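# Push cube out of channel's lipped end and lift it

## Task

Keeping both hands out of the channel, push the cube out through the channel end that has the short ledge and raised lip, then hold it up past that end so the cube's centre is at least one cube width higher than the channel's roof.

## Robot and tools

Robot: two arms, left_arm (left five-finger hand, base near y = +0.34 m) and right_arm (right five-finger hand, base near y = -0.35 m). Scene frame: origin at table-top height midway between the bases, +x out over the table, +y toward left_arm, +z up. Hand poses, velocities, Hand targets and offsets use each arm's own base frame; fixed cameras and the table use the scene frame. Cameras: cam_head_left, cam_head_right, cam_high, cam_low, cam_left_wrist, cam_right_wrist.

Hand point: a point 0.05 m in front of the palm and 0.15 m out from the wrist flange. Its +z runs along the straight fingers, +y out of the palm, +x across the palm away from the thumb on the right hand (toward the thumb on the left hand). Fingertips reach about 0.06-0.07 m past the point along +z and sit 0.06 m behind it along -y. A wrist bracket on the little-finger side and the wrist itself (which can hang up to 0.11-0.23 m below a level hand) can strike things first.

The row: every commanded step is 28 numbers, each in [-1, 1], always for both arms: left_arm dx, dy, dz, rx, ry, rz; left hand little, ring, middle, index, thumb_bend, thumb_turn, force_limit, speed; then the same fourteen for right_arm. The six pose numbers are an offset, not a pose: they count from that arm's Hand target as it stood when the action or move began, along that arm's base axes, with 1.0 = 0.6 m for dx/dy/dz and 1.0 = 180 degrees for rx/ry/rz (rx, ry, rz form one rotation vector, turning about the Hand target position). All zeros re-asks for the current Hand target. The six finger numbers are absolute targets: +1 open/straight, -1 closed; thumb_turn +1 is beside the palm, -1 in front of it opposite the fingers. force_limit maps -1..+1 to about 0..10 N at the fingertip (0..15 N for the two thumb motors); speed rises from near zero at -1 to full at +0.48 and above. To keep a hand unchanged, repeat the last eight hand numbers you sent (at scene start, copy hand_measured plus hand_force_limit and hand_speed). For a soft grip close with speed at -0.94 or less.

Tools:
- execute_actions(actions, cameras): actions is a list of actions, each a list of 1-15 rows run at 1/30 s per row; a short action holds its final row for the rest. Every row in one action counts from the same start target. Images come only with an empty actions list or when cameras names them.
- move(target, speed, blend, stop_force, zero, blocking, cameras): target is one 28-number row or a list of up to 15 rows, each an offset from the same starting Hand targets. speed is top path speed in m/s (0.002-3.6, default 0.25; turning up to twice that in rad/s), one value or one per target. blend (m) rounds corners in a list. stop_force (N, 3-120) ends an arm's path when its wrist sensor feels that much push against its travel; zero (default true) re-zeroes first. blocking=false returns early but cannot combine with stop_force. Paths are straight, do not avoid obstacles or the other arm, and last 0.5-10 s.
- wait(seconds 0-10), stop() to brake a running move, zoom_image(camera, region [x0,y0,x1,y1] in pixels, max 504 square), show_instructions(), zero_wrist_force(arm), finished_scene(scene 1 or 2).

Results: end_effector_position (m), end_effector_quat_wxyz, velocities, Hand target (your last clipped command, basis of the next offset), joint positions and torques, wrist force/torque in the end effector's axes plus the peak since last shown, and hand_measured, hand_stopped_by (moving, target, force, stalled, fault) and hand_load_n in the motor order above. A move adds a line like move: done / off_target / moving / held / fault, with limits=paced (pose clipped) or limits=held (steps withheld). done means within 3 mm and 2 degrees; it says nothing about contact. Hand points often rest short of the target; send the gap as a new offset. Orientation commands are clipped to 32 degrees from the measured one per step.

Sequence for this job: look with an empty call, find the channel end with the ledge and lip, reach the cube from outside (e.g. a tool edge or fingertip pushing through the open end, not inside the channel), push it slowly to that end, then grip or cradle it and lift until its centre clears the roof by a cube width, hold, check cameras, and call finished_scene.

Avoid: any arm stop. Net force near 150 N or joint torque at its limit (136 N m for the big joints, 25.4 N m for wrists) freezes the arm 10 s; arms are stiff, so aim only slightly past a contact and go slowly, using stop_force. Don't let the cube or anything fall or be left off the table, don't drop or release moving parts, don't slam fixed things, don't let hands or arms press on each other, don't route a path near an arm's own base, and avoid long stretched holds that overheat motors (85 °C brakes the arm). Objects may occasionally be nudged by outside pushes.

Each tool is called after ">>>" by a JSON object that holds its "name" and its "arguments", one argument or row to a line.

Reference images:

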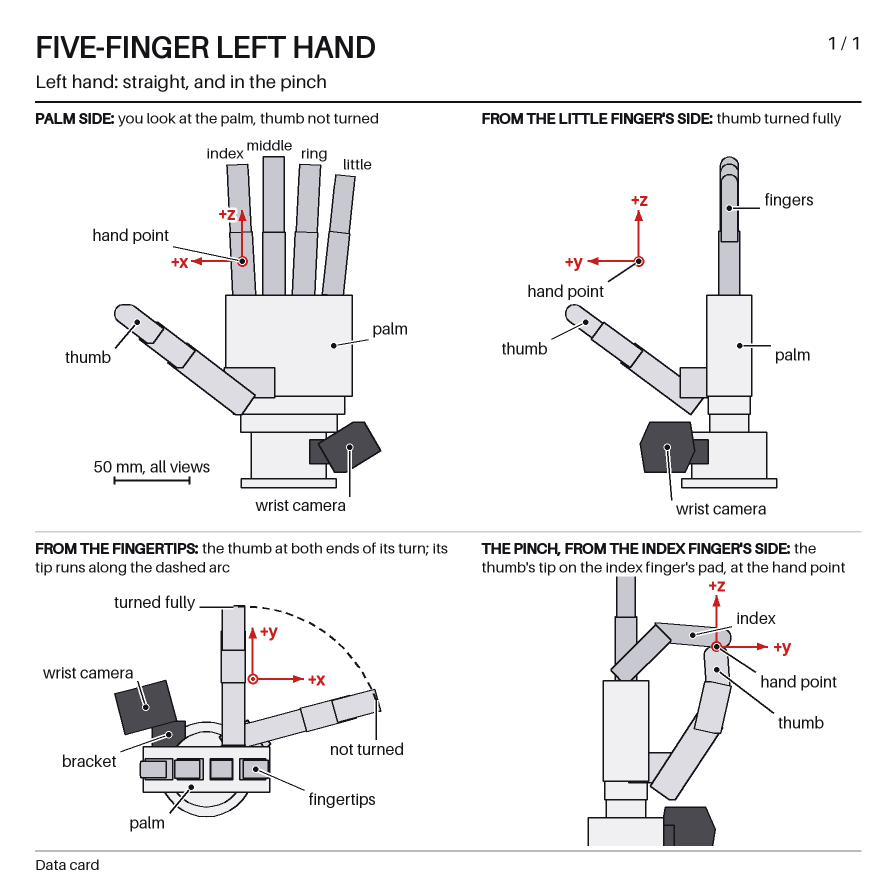

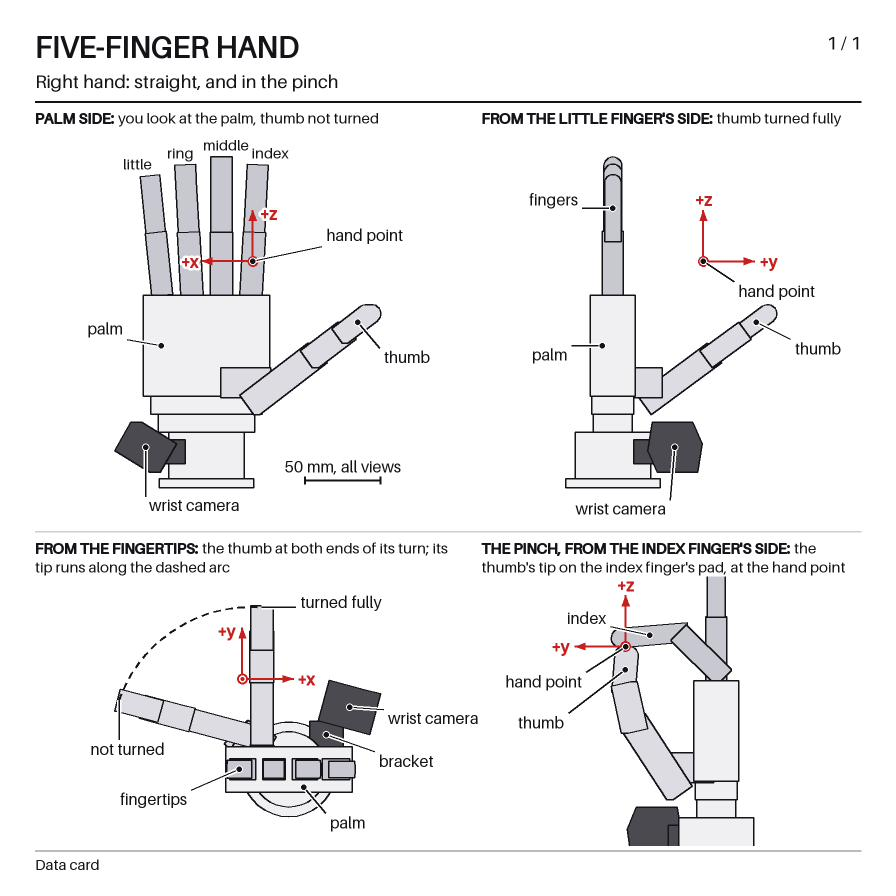

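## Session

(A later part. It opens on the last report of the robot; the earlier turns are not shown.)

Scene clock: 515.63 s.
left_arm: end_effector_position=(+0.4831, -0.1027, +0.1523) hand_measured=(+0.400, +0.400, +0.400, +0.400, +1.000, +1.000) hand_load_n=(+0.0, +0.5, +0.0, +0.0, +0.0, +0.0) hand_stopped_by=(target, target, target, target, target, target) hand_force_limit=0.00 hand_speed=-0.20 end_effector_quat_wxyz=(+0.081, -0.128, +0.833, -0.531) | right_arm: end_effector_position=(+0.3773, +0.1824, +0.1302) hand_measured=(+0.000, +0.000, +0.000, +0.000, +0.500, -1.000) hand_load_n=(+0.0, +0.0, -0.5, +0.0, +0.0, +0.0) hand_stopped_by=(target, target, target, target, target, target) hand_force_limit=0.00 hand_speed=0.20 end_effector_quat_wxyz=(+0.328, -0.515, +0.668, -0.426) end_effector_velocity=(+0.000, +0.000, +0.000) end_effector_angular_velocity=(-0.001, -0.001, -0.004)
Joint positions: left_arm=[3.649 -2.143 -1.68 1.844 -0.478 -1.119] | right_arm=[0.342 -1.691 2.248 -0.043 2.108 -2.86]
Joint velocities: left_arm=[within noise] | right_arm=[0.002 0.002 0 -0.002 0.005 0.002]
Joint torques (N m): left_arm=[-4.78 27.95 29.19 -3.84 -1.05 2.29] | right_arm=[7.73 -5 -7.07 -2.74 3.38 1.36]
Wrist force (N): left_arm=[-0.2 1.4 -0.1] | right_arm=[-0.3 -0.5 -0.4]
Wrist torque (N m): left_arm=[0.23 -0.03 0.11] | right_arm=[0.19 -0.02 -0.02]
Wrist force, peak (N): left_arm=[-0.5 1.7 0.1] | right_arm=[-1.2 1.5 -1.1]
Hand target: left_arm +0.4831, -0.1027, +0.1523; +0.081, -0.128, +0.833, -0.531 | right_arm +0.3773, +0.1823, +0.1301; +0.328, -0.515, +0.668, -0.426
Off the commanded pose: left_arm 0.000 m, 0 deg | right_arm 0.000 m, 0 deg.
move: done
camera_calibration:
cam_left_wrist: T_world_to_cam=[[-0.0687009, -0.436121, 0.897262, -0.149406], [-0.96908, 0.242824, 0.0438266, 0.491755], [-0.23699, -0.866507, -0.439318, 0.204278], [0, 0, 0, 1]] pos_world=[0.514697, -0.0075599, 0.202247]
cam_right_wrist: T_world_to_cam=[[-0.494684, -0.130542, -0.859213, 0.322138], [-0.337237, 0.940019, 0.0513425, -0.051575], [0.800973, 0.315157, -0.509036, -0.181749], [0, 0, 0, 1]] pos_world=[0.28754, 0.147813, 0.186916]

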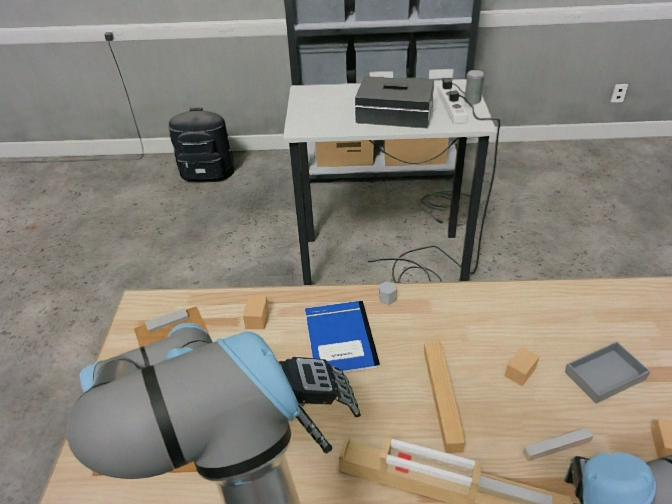

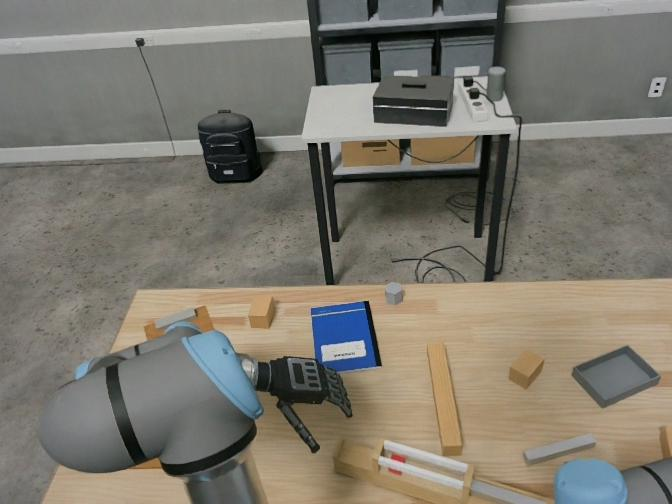

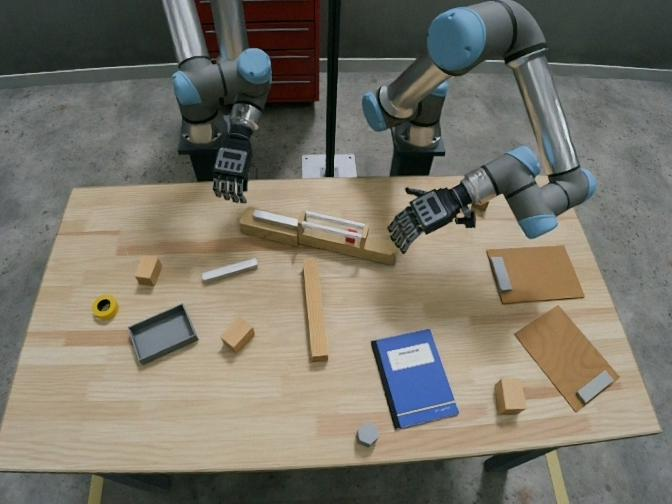

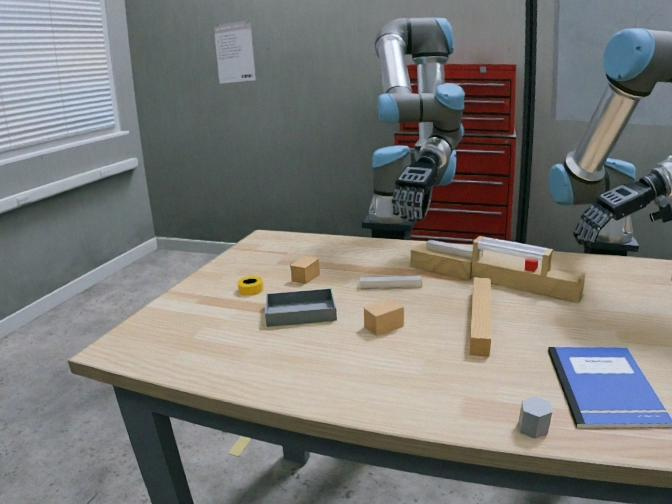

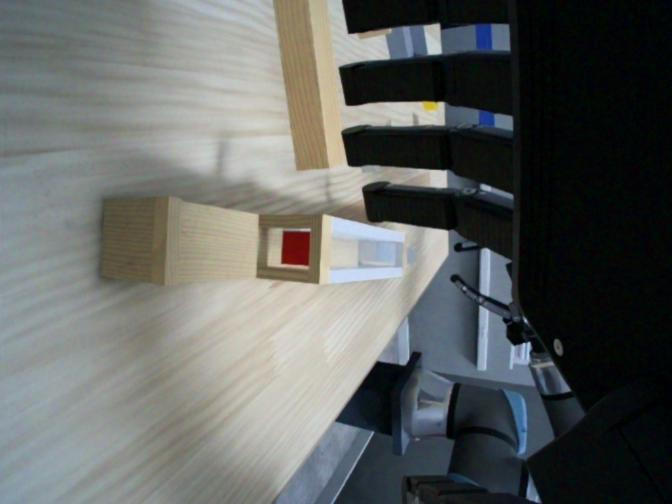

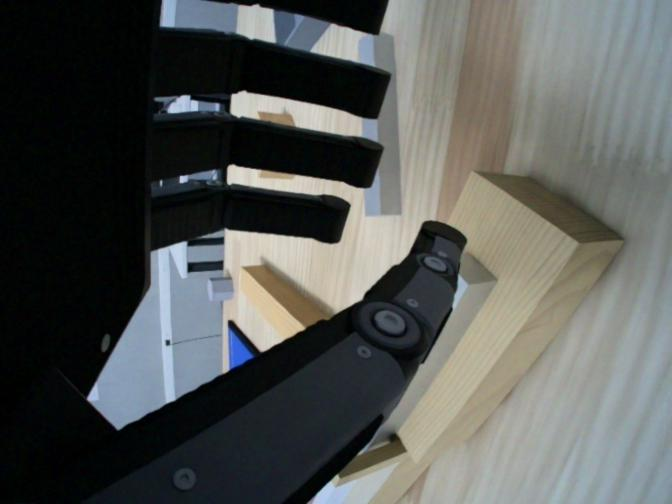

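>>> {"name": "move", "arguments": {
  "target": [0,0,0,0,0,0, 0.4,0.4,0.4,0.4,1,1,0,-0.2, 0,0,-0.1035,0,0,0, 0,0,0,0,0.5,-1,0,0.2],
  "speed": 0.12
}}

>>> {"name": "move", "arguments": {
  "target": [0,0,0,0,0,0, 0.4,0.4,0.4,0.4,1,1,0,-0.2, 0.0575,0.2193,0,0,0,0, 0,0,0,0,0.5,-1,0,0.2],
  "speed": 0.06,
  "stop_force": 5,
  "cameras": ["cam_left_wrist","cam_right_wrist","cam_low"]
}}

>>> {"name": "zoom_image", "arguments": {
  "camera": "cam_left_wrist",
  "region": [240, 190, 430, 310]
}}

>>> {"name": "zoom_image", "arguments": {
  "camera": "cam_low",
  "region": [405, 215, 595, 305]
}}

Scene clock: 570.27 s.
left_arm: end_effector_position=(+0.4831, -0.1027, +0.1523) hand_measured=(+0.400, +0.400, +0.400, +0.400, +1.000, +1.000) hand_load_n=(+0.0, +0.0, +0.0, +0.0, +0.0, +0.0) hand_stopped_by=(target, target, target, target, target, target) hand_force_limit=0.00 hand_speed=-0.20 end_effector_quat_wxyz=(+0.081, -0.128, +0.833, -0.531) | right_arm: end_effector_position=(+0.3773, +0.1823, +0.0680) hand_measured=(+0.000, +0.000, +0.000, +0.000, +0.500, -1.000) hand_load_n=(+0.0, +0.0, +0.0, +0.0, +0.0, +0.0) hand_stopped_by=(target, target, target, target, target, target) hand_force_limit=0.00 hand_speed=0.20 end_effector_quat_wxyz=(+0.328, -0.515, +0.668, -0.426)
Joint positions: left_arm=[3.649 -2.143 -1.68 1.844 -0.478 -1.119] | right_arm=[0.342 -1.571 2.339 -0.254 2.108 -2.86]
Joint torques (N m): left_arm=[-7.28 28.53 29.05 -3.12 -1.07 2.14] | right_arm=[2.88 -10.23 -21.25 -1.53 -0.3 -1.5]
Wrist force (N): left_arm=[-0.2 1.6 -0.2] | right_arm=[0.0 -0.1 -0.6]
Wrist torque (N m): left_arm=[0.26 -0.03 0.11] | right_arm=[0.24 -0.04 -0.12]
Wrist force, peak (N): left_arm=[-0.3 1.7 0.1] | right_arm=[-0.4 -1.4 -0.9]
Hand target: left_arm +0.4831, -0.1027, +0.1523; +0.081, -0.128, +0.833, -0.531 | right_arm +0.3773, +0.1823, +0.0680; +0.328, -0.515, +0.668, -0.426
Off the commanded pose: left_arm 0.000 m, 0 deg | right_arm 0.000 m, 0 deg.
move: done

Scene clock: 573.37 s.
left_arm: end_effector_position=(+0.4831, -0.1027, +0.1523) hand_measured=(+0.400, +0.400, +0.400, +0.400, +1.000, +1.000) hand_load_n=(+0.0, +0.0, +0.0, +0.0, +0.0, +0.0) hand_stopped_by=(target, target, target, target, target, target) hand_force_limit=0.00 hand_speed=-0.20 end_effector_quat_wxyz=(+0.081, -0.128, +0.833, -0.531) | right_arm: end_effector_position=(+0.4116, +0.3134, +0.0680) hand_measured=(+0.000, +0.000, +0.000, +0.000, +0.500, -1.000) hand_load_n=(+0.0, +0.5, +0.0, +0.5, +0.0, +0.0) hand_stopped_by=(target, target, target, target, target, target) hand_force_limit=0.00 hand_speed=0.20 end_effector_quat_wxyz=(+0.328, -0.515, +0.668, -0.426)
Joint positions: left_arm=[3.649 -2.143 -1.68 1.844 -0.478 -1.119] | right_arm=[0.668 -1.243 1.96 -0.058 2.38 -2.63]
Joint torques (N m): left_arm=[-8.29 28.14 27.55 -2.55 -1.07 2] | right_arm=[5.11 -23.67 -23.83 2.24 2.55 0.17]
Wrist force (N): left_arm=[-0.6 1.0 0.0] | right_arm=[2.4 -0.7 0.1]
Wrist torque (N m): left_arm=[0.17 0.03 0.10] | right_arm=[0.24 0.09 0.00]
Wrist force, peak (N): left_arm=[-0.4 1.7 0.0] | right_arm=[18.8 -4.6 -3.1]
Hand target: left_arm +0.4831, -0.1027, +0.1523; +0.081, -0.128, +0.833, -0.531 | right_arm +0.4116, +0.3134, +0.0680; +0.328, -0.515, +0.668, -0.426 (not the last commanded pose)
Off the commanded pose: left_arm 0.000 m, 0 deg | right_arm 0.001 m, 0 deg.
move: contact (right_arm)
camera_calibration:
cam_left_wrist: T_world_to_cam=[[-0.0687009, -0.436121, 0.897262, -0.149406], [-0.96908, 0.242824, 0.0438266, 0.491755], [-0.23699, -0.866507, -0.439318, 0.204278], [0, 0, 0, 1]] pos_world=[0.514697, -0.0075599, 0.202247]
cam_right_wrist: T_world_to_cam=[[-0.494475, -0.130528, -0.859335, 0.302708], [-0.337325, 0.939988, 0.0513241, -0.159918], [0.801065, 0.315254, -0.508831, -0.282252], [0, 0, 0, 1]] pos_world=[0.32184, 0.278814, 0.124717]
Images, in order (width x height): cam_low 672x504, cam_left_wrist 672x504, cam_right_wrist 672x504.

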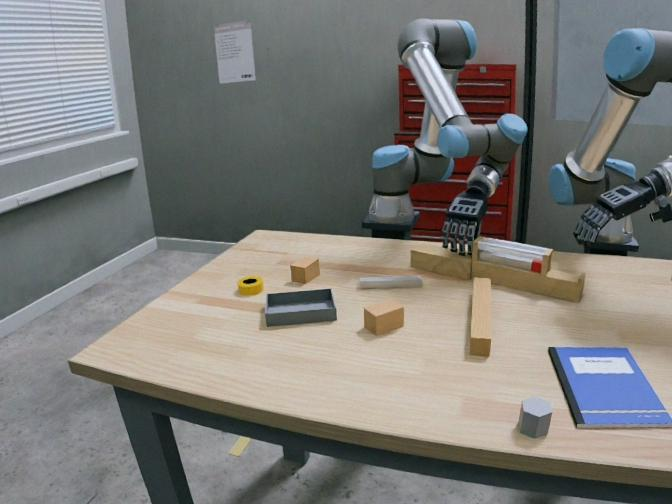

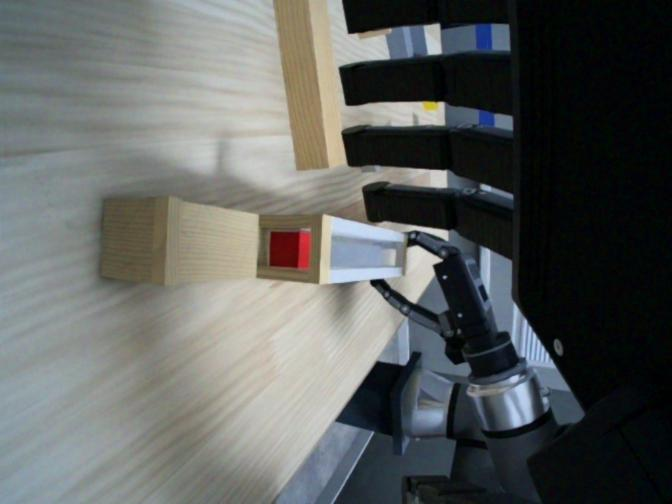

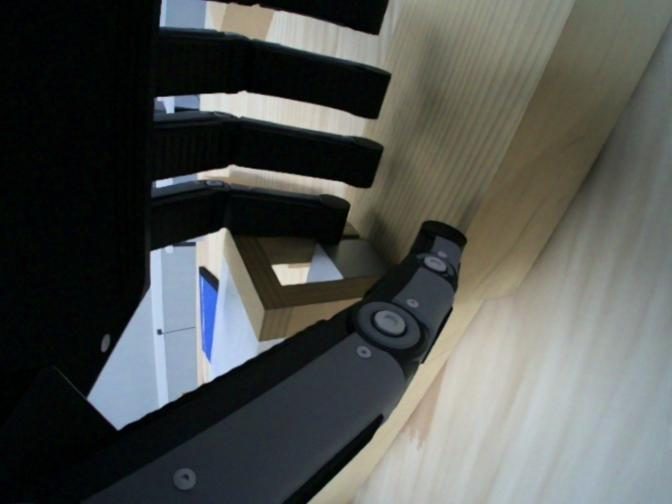

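Scaled by 2.653 from the camera's 672x504 image, which has a finer 960x720 frame.

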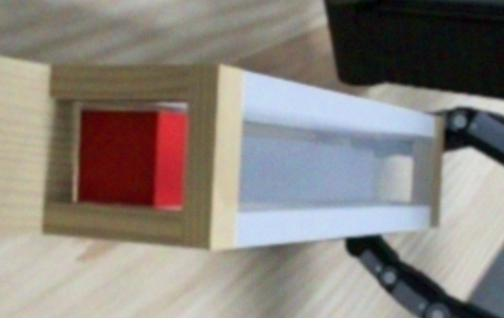

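Scaled by 2.653 from the camera's 672x504 image, which has a finer 960x720 frame.

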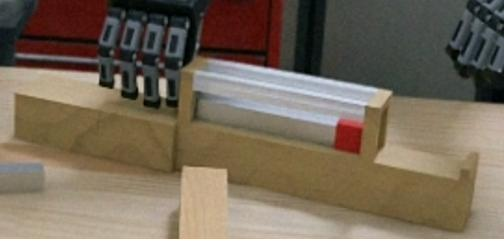

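>>> {"name": "zoom_image", "arguments": {
  "camera": "cam_left_wrist",
  "region": [252, 205, 337, 290]
}}

Scaled by 5.929 from the camera's 672x504 image, which has a finer 960x720 frame.

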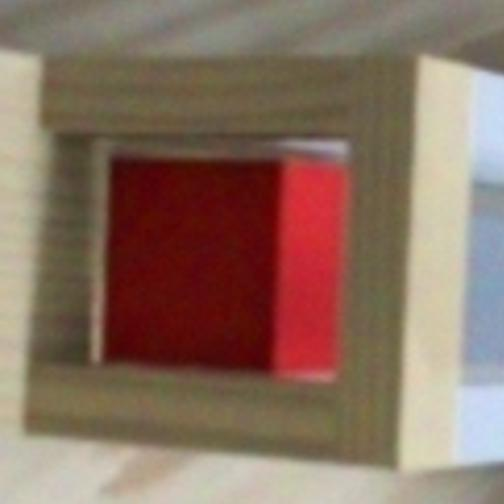

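>>> {"name": "move", "arguments": {
  "target": [
    [0,0,0,0,0,0, 0.4,0.4,0.4,0.4,1,1,0,-0.2, -0.0127,-0.0484,0.01,0,0,0, 0,0,0,0,0.5,-1,0,0.2],
    [0,0,0,0,0,0, 0.4,0.4,0.4,0.4,1,1,0,-0.2, 0.02,-0.1,0.22,0,0,0.05, 0,0,0,0,0.5,-1,0,0.2],
    [0,0,0,0,0,0, 0.4,0.4,0.4,0.4,1,1,0,-0.2, 0.2015,-0.3113,0.1,0,0,0.186, 0,0,0,0,0.5,-1,0,0.2]
  ],
  "speed": 0.25,
  "blend": [0.01, 0.04, 0]
}}

>>> {"name": "move", "arguments": {
  "target": [0,0,0,0,0,0, 0.4,0.4,0.4,0.4,1,1,0,-0.2, 0,0,-0.08,0,0,0, 0.4,0.4,0.4,0.4,0.5,-1,0,0.2],
  "speed": 0.15,
  "cameras": ["cam_right_wrist","cam_high","cam_low","cam_left_wrist"]
}}

>>> {"name": "zoom_image", "arguments": {
  "camera": "cam_left_wrist",
  "region": [240, 190, 430, 310]
}}

Scene clock: 694.87 s.
left_arm: end_effector_position=(+0.4831, -0.1027, +0.1523) hand_measured=(+0.400, +0.400, +0.400, +0.400, +1.000, +1.000) hand_load_n=(+0.0, +0.0, +0.0, +0.0, +0.0, -0.5) hand_stopped_by=(target, target, target, target, target, target) hand_force_limit=0.00 hand_speed=-0.20 end_effector_quat_wxyz=(+0.081, -0.128, +0.833, -0.531) | right_arm: end_effector_position=(+0.5325, +0.1266, +0.1281) hand_measured=(+0.000, +0.000, +0.000, +0.000, +0.500, -1.000) hand_load_n=(+0.0, +0.0, +0.0, +0.0, +0.0, +0.0) hand_stopped_by=(target, target, target, target, target, target) hand_force_limit=0.00 hand_speed=0.20 end_effector_quat_wxyz=(-0.437, +0.685, -0.491, +0.313) end_effector_velocity=(+0.000, +0.000, +0.000) end_effector_angular_velocity=(+0.002, +0.000, +0.004)
Joint positions: left_arm=[3.649 -2.143 -1.68 1.844 -0.478 -1.119] | right_arm=[-0.294 -1.463 2.029 -0.046 1.015 -3.435]
Joint velocities: left_arm=[within noise] | right_arm=[-0.002 0.002 0 -0.001 -0.006 -0.001]
Joint torques (N m): left_arm=[-7.52 27.76 27.72 -1.66 -0.97 2.08] | right_arm=[-5.21 -13.4 -12.67 -2.7 -2.88 -1.59]
Wrist force (N): left_arm=[-0.2 1.2 0.1] | right_arm=[-0.5 -0.1 -0.5]
Wrist torque (N m): left_arm=[0.19 -0.02 0.11] | right_arm=[0.27 0.03 -0.14]
Wrist force, peak (N): left_arm=[-0.5 1.7 -0.2] | right_arm=[3.1 -0.2 0.5]
Hand target: left_arm +0.4831, -0.1027, +0.1523; +0.081, -0.128, +0.833, -0.531 | right_arm +0.5325, +0.1266, +0.1280; -0.437, +0.685, -0.491, +0.313
Off the commanded pose: left_arm 0.000 m, 0 deg | right_arm 0.000 m, 0 deg.
move: done

Scene clock: 695.73 s.
left_arm: end_effector_position=(+0.4831, -0.1027, +0.1523) hand_measured=(+0.400, +0.400, +0.400, +0.400, +1.000, +1.000) hand_load_n=(+0.0, +0.0, +0.0, +0.0, +0.0, +0.0) hand_stopped_by=(target, target, target, target, target, target) hand_force_limit=0.00 hand_speed=-0.20 end_effector_quat_wxyz=(+0.081, -0.128, +0.833, -0.531) | right_arm: end_effector_position=(+0.5325, +0.1267, +0.0800) hand_measured=(+0.400, +0.400, +0.400, +0.400, +0.500, -1.000) hand_load_n=(+0.0, +0.0, +0.0, -0.5, +0.0, +0.0) hand_stopped_by=(target, target, target, target, target, target) hand_force_limit=0.00 hand_speed=0.20 end_effector_quat_wxyz=(-0.437, +0.685, -0.491, +0.313)
Joint positions: left_arm=[3.649 -2.143 -1.68 1.844 -0.478 -1.119] | right_arm=[-0.294 -1.387 2.091 -0.183 1.015 -3.435]
Joint torques (N m): left_arm=[-7.36 27.05 28.54 -1.54 -0.98 1.78] | right_arm=[8.44 -24.91 -25.27 0.36 1.61 1.52]
Wrist force (N): left_arm=[-0.5 1.5 0.1] | right_arm=[-0.4 0.3 -0.1]
Wrist torque (N m): left_arm=[0.23 0.02 0.09] | right_arm=[0.27 0.01 -0.06]
Wrist force, peak (N): left_arm=[-0.6 1.4 0.2] | right_arm=[-0.6 -1.0 -0.8]
Hand target: left_arm +0.4831, -0.1027, +0.1523; +0.081, -0.128, +0.833, -0.531 | right_arm +0.5325, +0.1266, +0.0800; -0.437, +0.685, -0.491, +0.313
Off the commanded pose: left_arm 0.000 m, 0 deg | right_arm 0.000 m, 0 deg.
move: done
camera_calibration:
cam_left_wrist: T_world_to_cam=[[-0.0687009, -0.436121, 0.897262, -0.149406], [-0.96908, 0.242824, 0.0438266, 0.491755], [-0.23699, -0.866507, -0.439318, 0.204278], [0, 0, 0, 1]] pos_world=[0.514697, -0.0075599, 0.202247]
cam_right_wrist: T_world_to_cam=[[-0.340521, -0.381554, -0.859338, 0.298179], [-0.799908, 0.597909, 0.051495, 0.345413], [0.494158, 0.704927, -0.508809, -0.199942], [0, 0, 0, 1]] pos_world=[0.476638, 0.0481906, 0.136717]
Images, in order (width x height): cam_high 672x504, cam_low 672x504, cam_left_wrist 672x504, cam_right_wrist 672x504.

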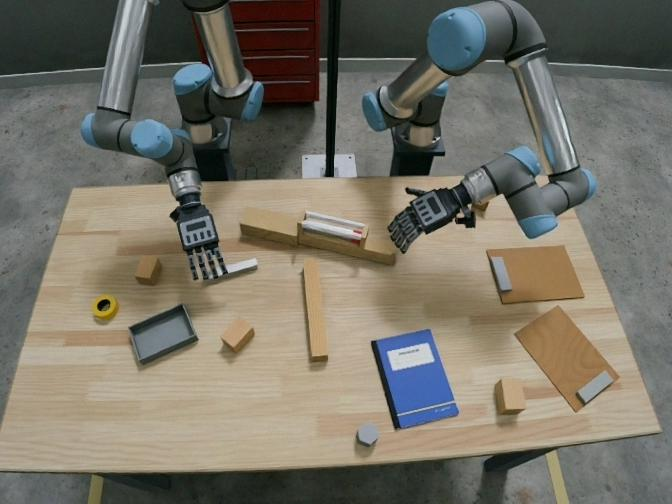

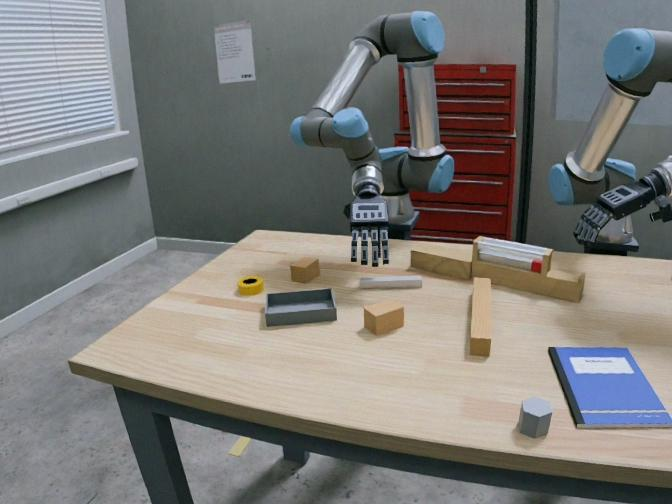

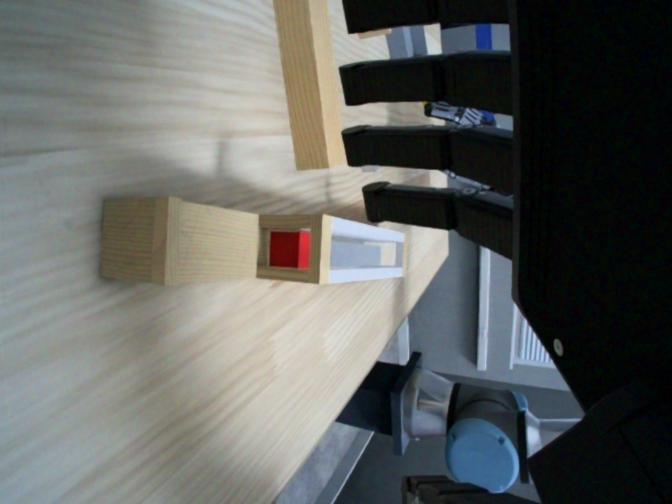

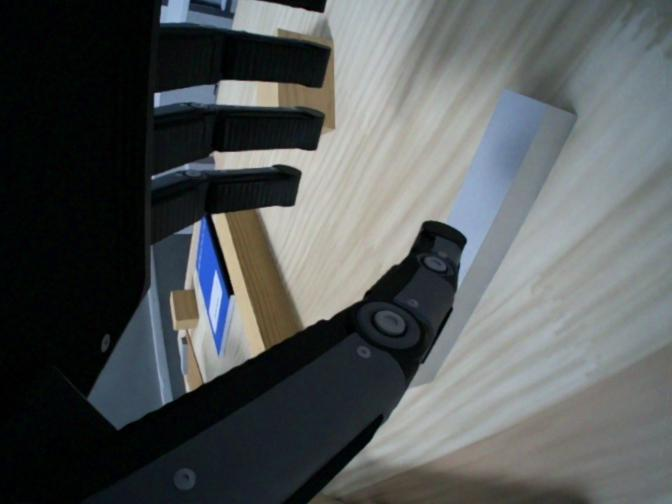

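Scaled by 2.653 from the camera's 672x504 image, which has a finer 960x720 frame.

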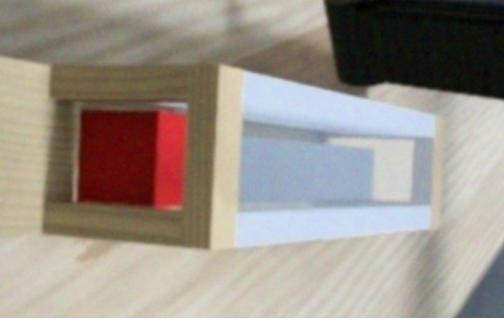

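>>> {"name": "move", "arguments": {
  "target": [0,0,0,0,0,0,0.4,0.4,0.4,0.4,1,1,0,-0.2,0,0,-0.0958,0,0,0,0.4,0.4,0.4,0.4,0.5,-1,0,0.2],
  "speed": 0.08,
  "stop_force": 4,
  "cameras": ["cam_right_wrist","cam_high","cam_left_wrist"]
}}

Scene clock: 752.10 s.
left_arm: end_effector_position=(+0.4831, -0.1027, +0.1523) hand_measured=(+0.400, +0.400, +0.400, +0.400, +1.000, +1.000) hand_load_n=(+0.0, +0.0, +0.0, +0.0, -0.5, +0.0) hand_stopped_by=(target, target, target, target, target, target) hand_force_limit=0.00 hand_speed=-0.20 end_effector_quat_wxyz=(+0.081, -0.128, +0.833, -0.531) | right_arm: end_effector_position=(+0.5325, +0.1266, +0.0225) hand_measured=(+0.400, +0.400, +0.400, +0.400, +0.500, -1.000) hand_load_n=(+0.0, +0.0, +0.0, +0.0, +0.0, +0.0) hand_stopped_by=(target, target, target, target, target, target) hand_force_limit=0.00 hand_speed=0.20 end_effector_quat_wxyz=(-0.437, +0.685, -0.491, +0.313)
Joint positions: left_arm=[3.649 -2.143 -1.68 1.844 -0.478 -1.119] | right_arm=[-0.294 -1.275 2.145 -0.35 1.015 -3.435]
Joint torques (N m): left_arm=[-7.97 28.28 29.55 -1.78 -0.86 1.84] | right_arm=[5.8 -26.73 -23.11 -2.15 -1.39 1.28]
Wrist force (N): left_arm=[-0.3 1.4 -0.1] | right_arm=[-0.7 0.3 -0.4]
Wrist torque (N m): left_arm=[0.23 -0.01 0.10] | right_arm=[0.29 0.06 -0.08]
Wrist force, peak (N): left_arm=[-0.3 1.7 0.0] | right_arm=[-0.2 -0.9 -0.9]
Hand target: left_arm +0.4831, -0.1027, +0.1523; +0.081, -0.128, +0.833, -0.531 | right_arm +0.5325, +0.1266, +0.0225; -0.437, +0.685, -0.491, +0.313
Off the commanded pose: left_arm 0.000 m, 0 deg | right_arm 0.000 m, 0 deg.
move: done
camera_calibration:
cam_left_wrist: T_world_to_cam=[[-0.0687009, -0.436121, 0.897262, -0.149406], [-0.96908, 0.242824, 0.0438266, 0.491755], [-0.23699, -0.866507, -0.439318, 0.204278], [0, 0, 0, 1]] pos_world=[0.514697, -0.0075599, 0.202247]
cam_right_wrist: T_world_to_cam=[[-0.340444, -0.381616, -0.859341, 0.248853], [-0.799873, 0.597969, 0.0513385, 0.348442], [0.494268, 0.704842, -0.50882, -0.229245], [0, 0, 0, 1]] pos_world=[0.476738, 0.0481904, 0.0793169]
Images, in order (width x height): cam_high 672x504, cam_left_wrist 672x504, cam_right_wrist 672x504.

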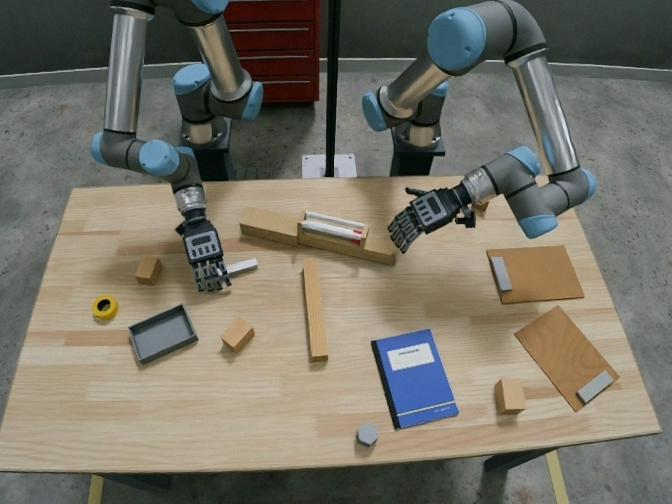

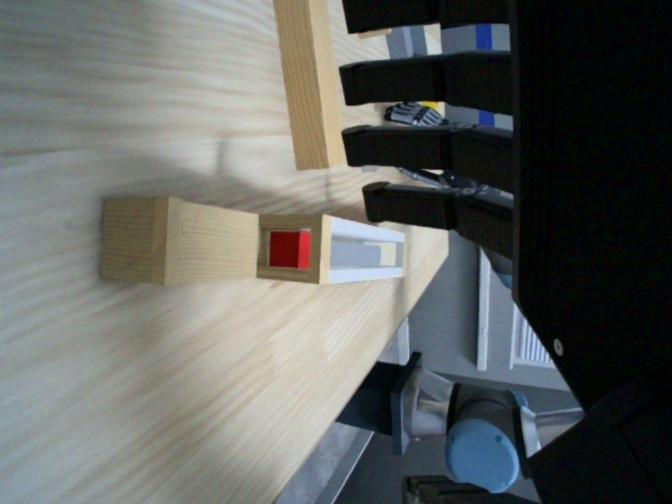

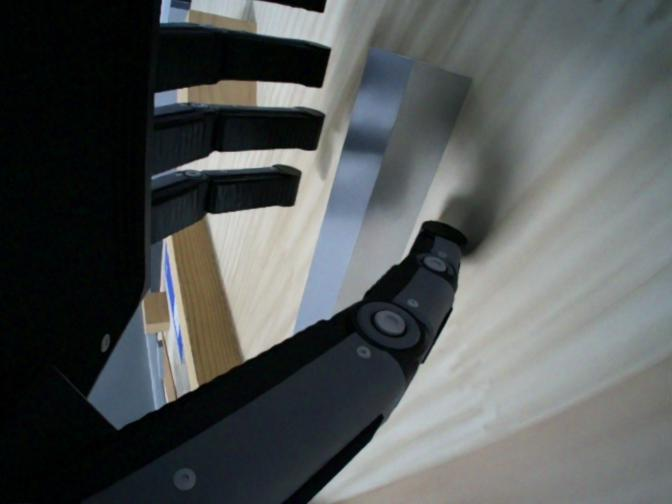

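>>> {"name": "move", "arguments": {
  "target": [
    [0,0,0,0,0,0,0.4,0.4,0.4,0.4,1,1,0,-0.2,0.0079,0.0027,0,0,0,0,0.4,0.4,0.4,0.4,0.3,-1,-0.4,-0.88],
    [0,0,0,0,0,0,0.4,0.4,0.4,0.4,1,1,0,-0.2,0.0079,0.0027,0,0,0,0,0.2,-0.2,-0.2,-0.2,0.3,-1,-0.4,-0.88],
    [0,0,0,0,0,0,0.4,0.4,0.4,0.4,1,1,0,-0.2,0.0079,0.0027,0,0,0,0,0.2,-0.3,-0.3,-0.3,0.3,-1,0,-0.88]
  ],
  "speed": 0.05,
  "cameras": ["cam_right_wrist","cam_high"]
}}

Scene clock: 770.87 s.
left_arm: end_effector_position=(+0.4831, -0.1027, +0.1523) hand_measured=(+0.400, +0.400, +0.400, +0.400, +1.000, +1.000) hand_load_n=(+0.0, +0.0, +0.0, +0.0, +0.0, +0.0) hand_stopped_by=(target, target, target, target, target, target) hand_force_limit=0.00 hand_speed=-0.20 end_effector_quat_wxyz=(+0.081, -0.128, +0.833, -0.531) | right_arm: end_effector_position=(+0.5373, +0.1283, +0.0225) hand_measured=(+0.200, -0.074, -0.042, -0.052, +0.302, -1.000) hand_load_n=(+0.0, +6.5, +5.0, +5.5, +11.5, +4.0) hand_stopped_by=(target, force, force, force, target, target) hand_force_limit=0.00 hand_speed=-0.88 end_effector_quat_wxyz=(-0.437, +0.685, -0.491, +0.313)
Joint positions: left_arm=[3.649 -2.143 -1.68 1.844 -0.478 -1.119] | right_arm=[-0.285 -1.266 2.132 -0.348 1.022 -3.43]
Joint torques (N m): left_arm=[-7.51 28.8 28.6 -1.62 -1.03 1.84] | right_arm=[-5.24 -32.19 -6.83 -1.46 -2.47 -0.64]
Wrist force (N): left_arm=[-0.4 1.2 0.0] | right_arm=[-0.1 -2.5 -2.8]
Wrist torque (N m): left_arm=[0.20 0.00 0.10] | right_arm=[0.20 -0.01 -0.12]
Wrist force, peak (N): left_arm=[-0.4 1.7 0.0] | right_arm=[0.1 -3.8 -1.6]
Hand target: left_arm +0.4831, -0.1027, +0.1523; +0.081, -0.128, +0.833, -0.531 | right_arm +0.5373, +0.1283, +0.0225; -0.437, +0.685, -0.491, +0.313
Off the commanded pose: left_arm 0.000 m, 0 deg | right_arm 0.000 m, 0 deg.
move: done
camera_calibration:
cam_right_wrist: T_world_to_cam=[[-0.340376, -0.381668, -0.859345, 0.251072], [-0.799903, 0.597936, 0.0512649, 0.351206], [0.494267, 0.704842, -0.50882, -0.232766], [0, 0, 0, 1]] pos_world=[0.481438, 0.0498905, 0.079317]
Images, in order (width x height): cam_high 672x504, cam_right_wrist 672x504.

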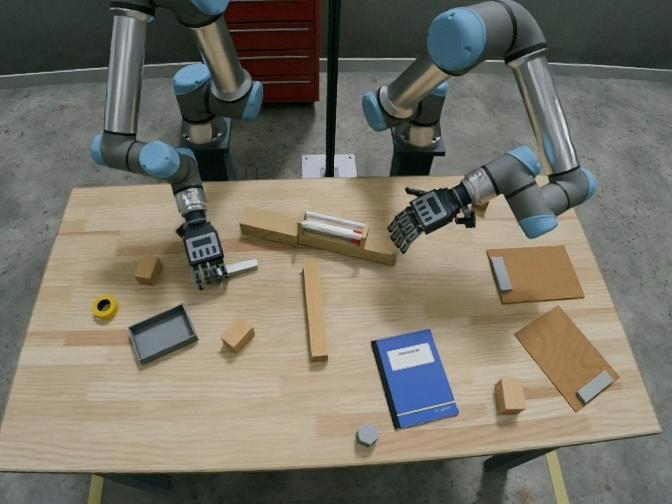

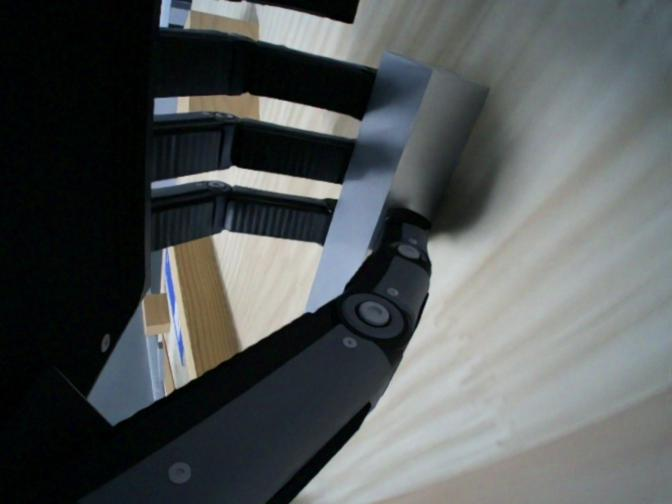

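>>> {"name": "move", "arguments": {
  "target": [
    [0,0,0,0,0,0,0.4,0.4,0.4,0.4,1,1,0,-0.2,0,0,0.3,0,0,0,0.2,-0.3,-0.3,-0.3,0.3,-1,0,-0.88],
    [0,0,0,0,0,0,0.4,0.4,0.4,0.4,1,1,0,-0.2,-0.2368,0.1407,0.3,0,0,-0.186,0.2,-0.3,-0.3,-0.3,0.3,-1,0,-0.88]
  ],
  "speed": 0.15,
  "cameras": ["all"]
}}

Scene clock: 789.60 s.
left_arm: end_effector_position=(+0.4831, -0.1027, +0.1523) hand_measured=(+0.400, +0.400, +0.400, +0.400, +1.000, +1.000) hand_load_n=(+0.0, +0.0, +0.0, +0.0, +0.0, +0.0) hand_stopped_by=(target, target, target, target, target, target) hand_force_limit=0.00 hand_speed=-0.20 end_effector_quat_wxyz=(+0.081, -0.128, +0.833, -0.531) | right_arm: end_effector_position=(+0.3953, +0.2127, +0.2025) hand_measured=(+0.200, -0.074, -0.042, -0.052, +0.304, -1.000) hand_load_n=(+0.0, +5.0, +4.5, +5.5, +13.5, +4.5) hand_stopped_by=(target, force, force, force, target, target) hand_force_limit=0.00 hand_speed=-0.88 end_effector_quat_wxyz=(+0.328, -0.515, +0.668, -0.426)
Joint positions: left_arm=[3.649 -2.143 -1.68 1.844 -0.478 -1.119] | right_arm=[0.427 -1.674 2.031 0.184 2.18 -2.81]
Joint torques (N m): left_arm=[-7 29.04 27.06 -1.71 -1.06 1.69] | right_arm=[8.1 -22.92 -7.48 -2.51 3.48 0.7]
Wrist force (N): left_arm=[-0.4 1.3 -0.2] | right_arm=[-0.4 1.2 0.2]
Wrist torque (N m): left_arm=[0.23 -0.01 0.10] | right_arm=[0.25 0.01 -0.04]
Wrist force, peak (N): left_arm=[-0.5 1.7 0.1] | right_arm=[0.1 -2.9 -2.6]
Hand target: left_arm +0.4831, -0.1027, +0.1523; +0.081, -0.128, +0.833, -0.531 | right_arm +0.3952, +0.2127, +0.2025; +0.328, -0.515, +0.668, -0.426
Off the commanded pose: left_arm 0.000 m, 0 deg | right_arm 0.000 m, 0 deg.
move: done
camera_calibration:
cam_left_wrist: T_world_to_cam=[[-0.0687009, -0.436121, 0.897262, -0.149406], [-0.96908, 0.242824, 0.0438266, 0.491755], [-0.23699, -0.866507, -0.439318, 0.204278], [0, 0, 0, 1]] pos_world=[0.514697, -0.0075599, 0.202247]
cam_right_wrist: T_world_to_cam=[[-0.494461, -0.130628, -0.859328, 0.397133], [-0.337552, 0.939905, 0.0513525, -0.0776253], [0.800979, 0.315459, -0.50884, -0.168888], [0, 0, 0, 1]] pos_world=[0.30544, 0.178114, 0.259317]

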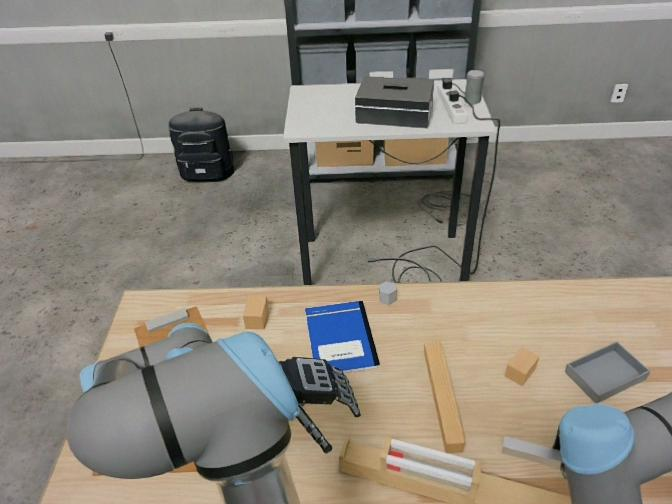

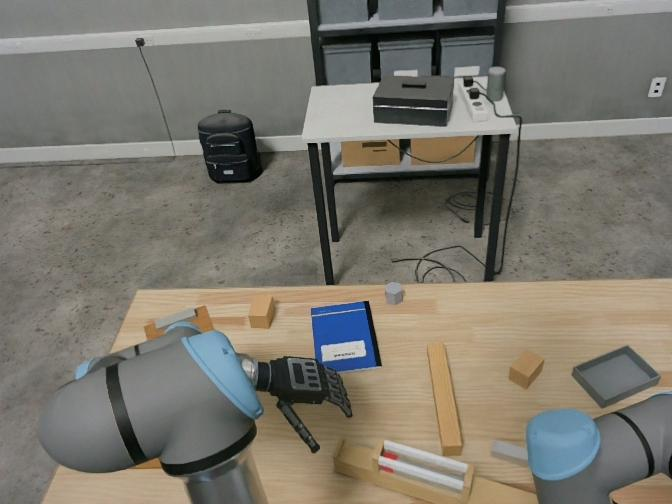

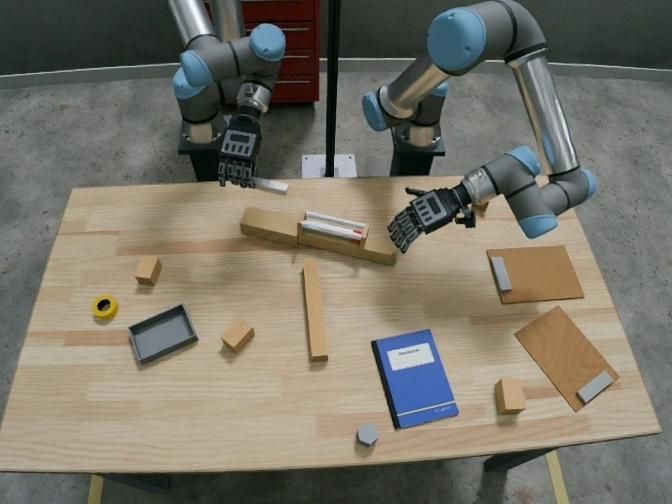

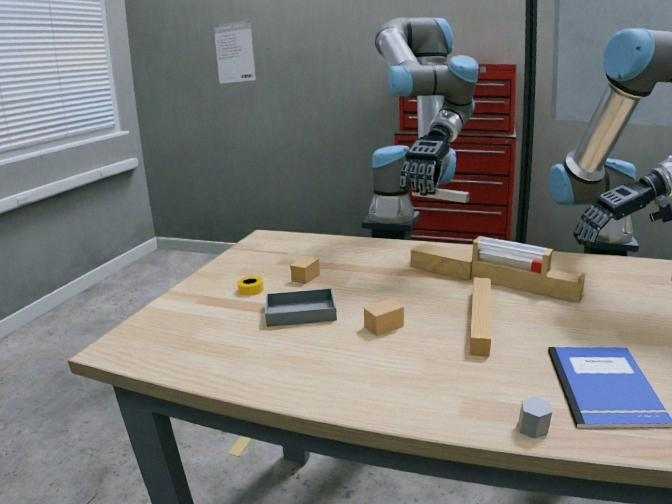

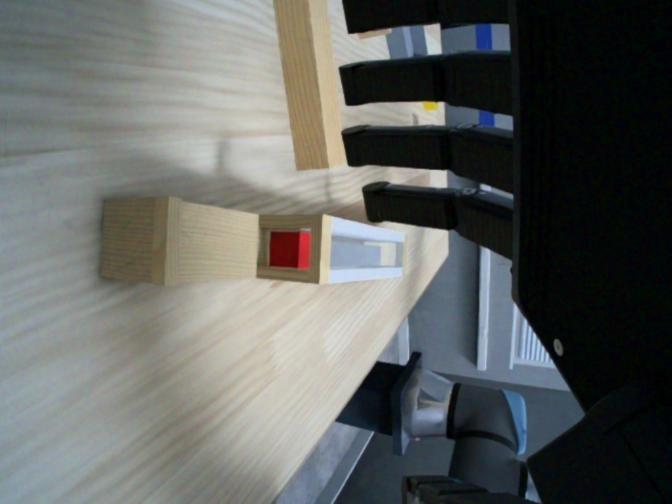

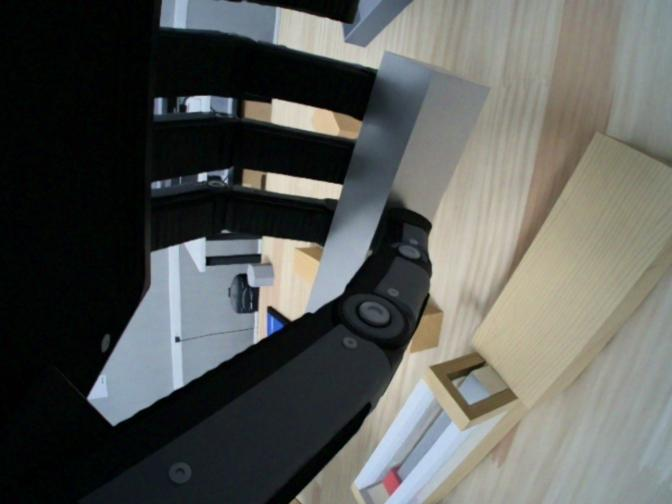

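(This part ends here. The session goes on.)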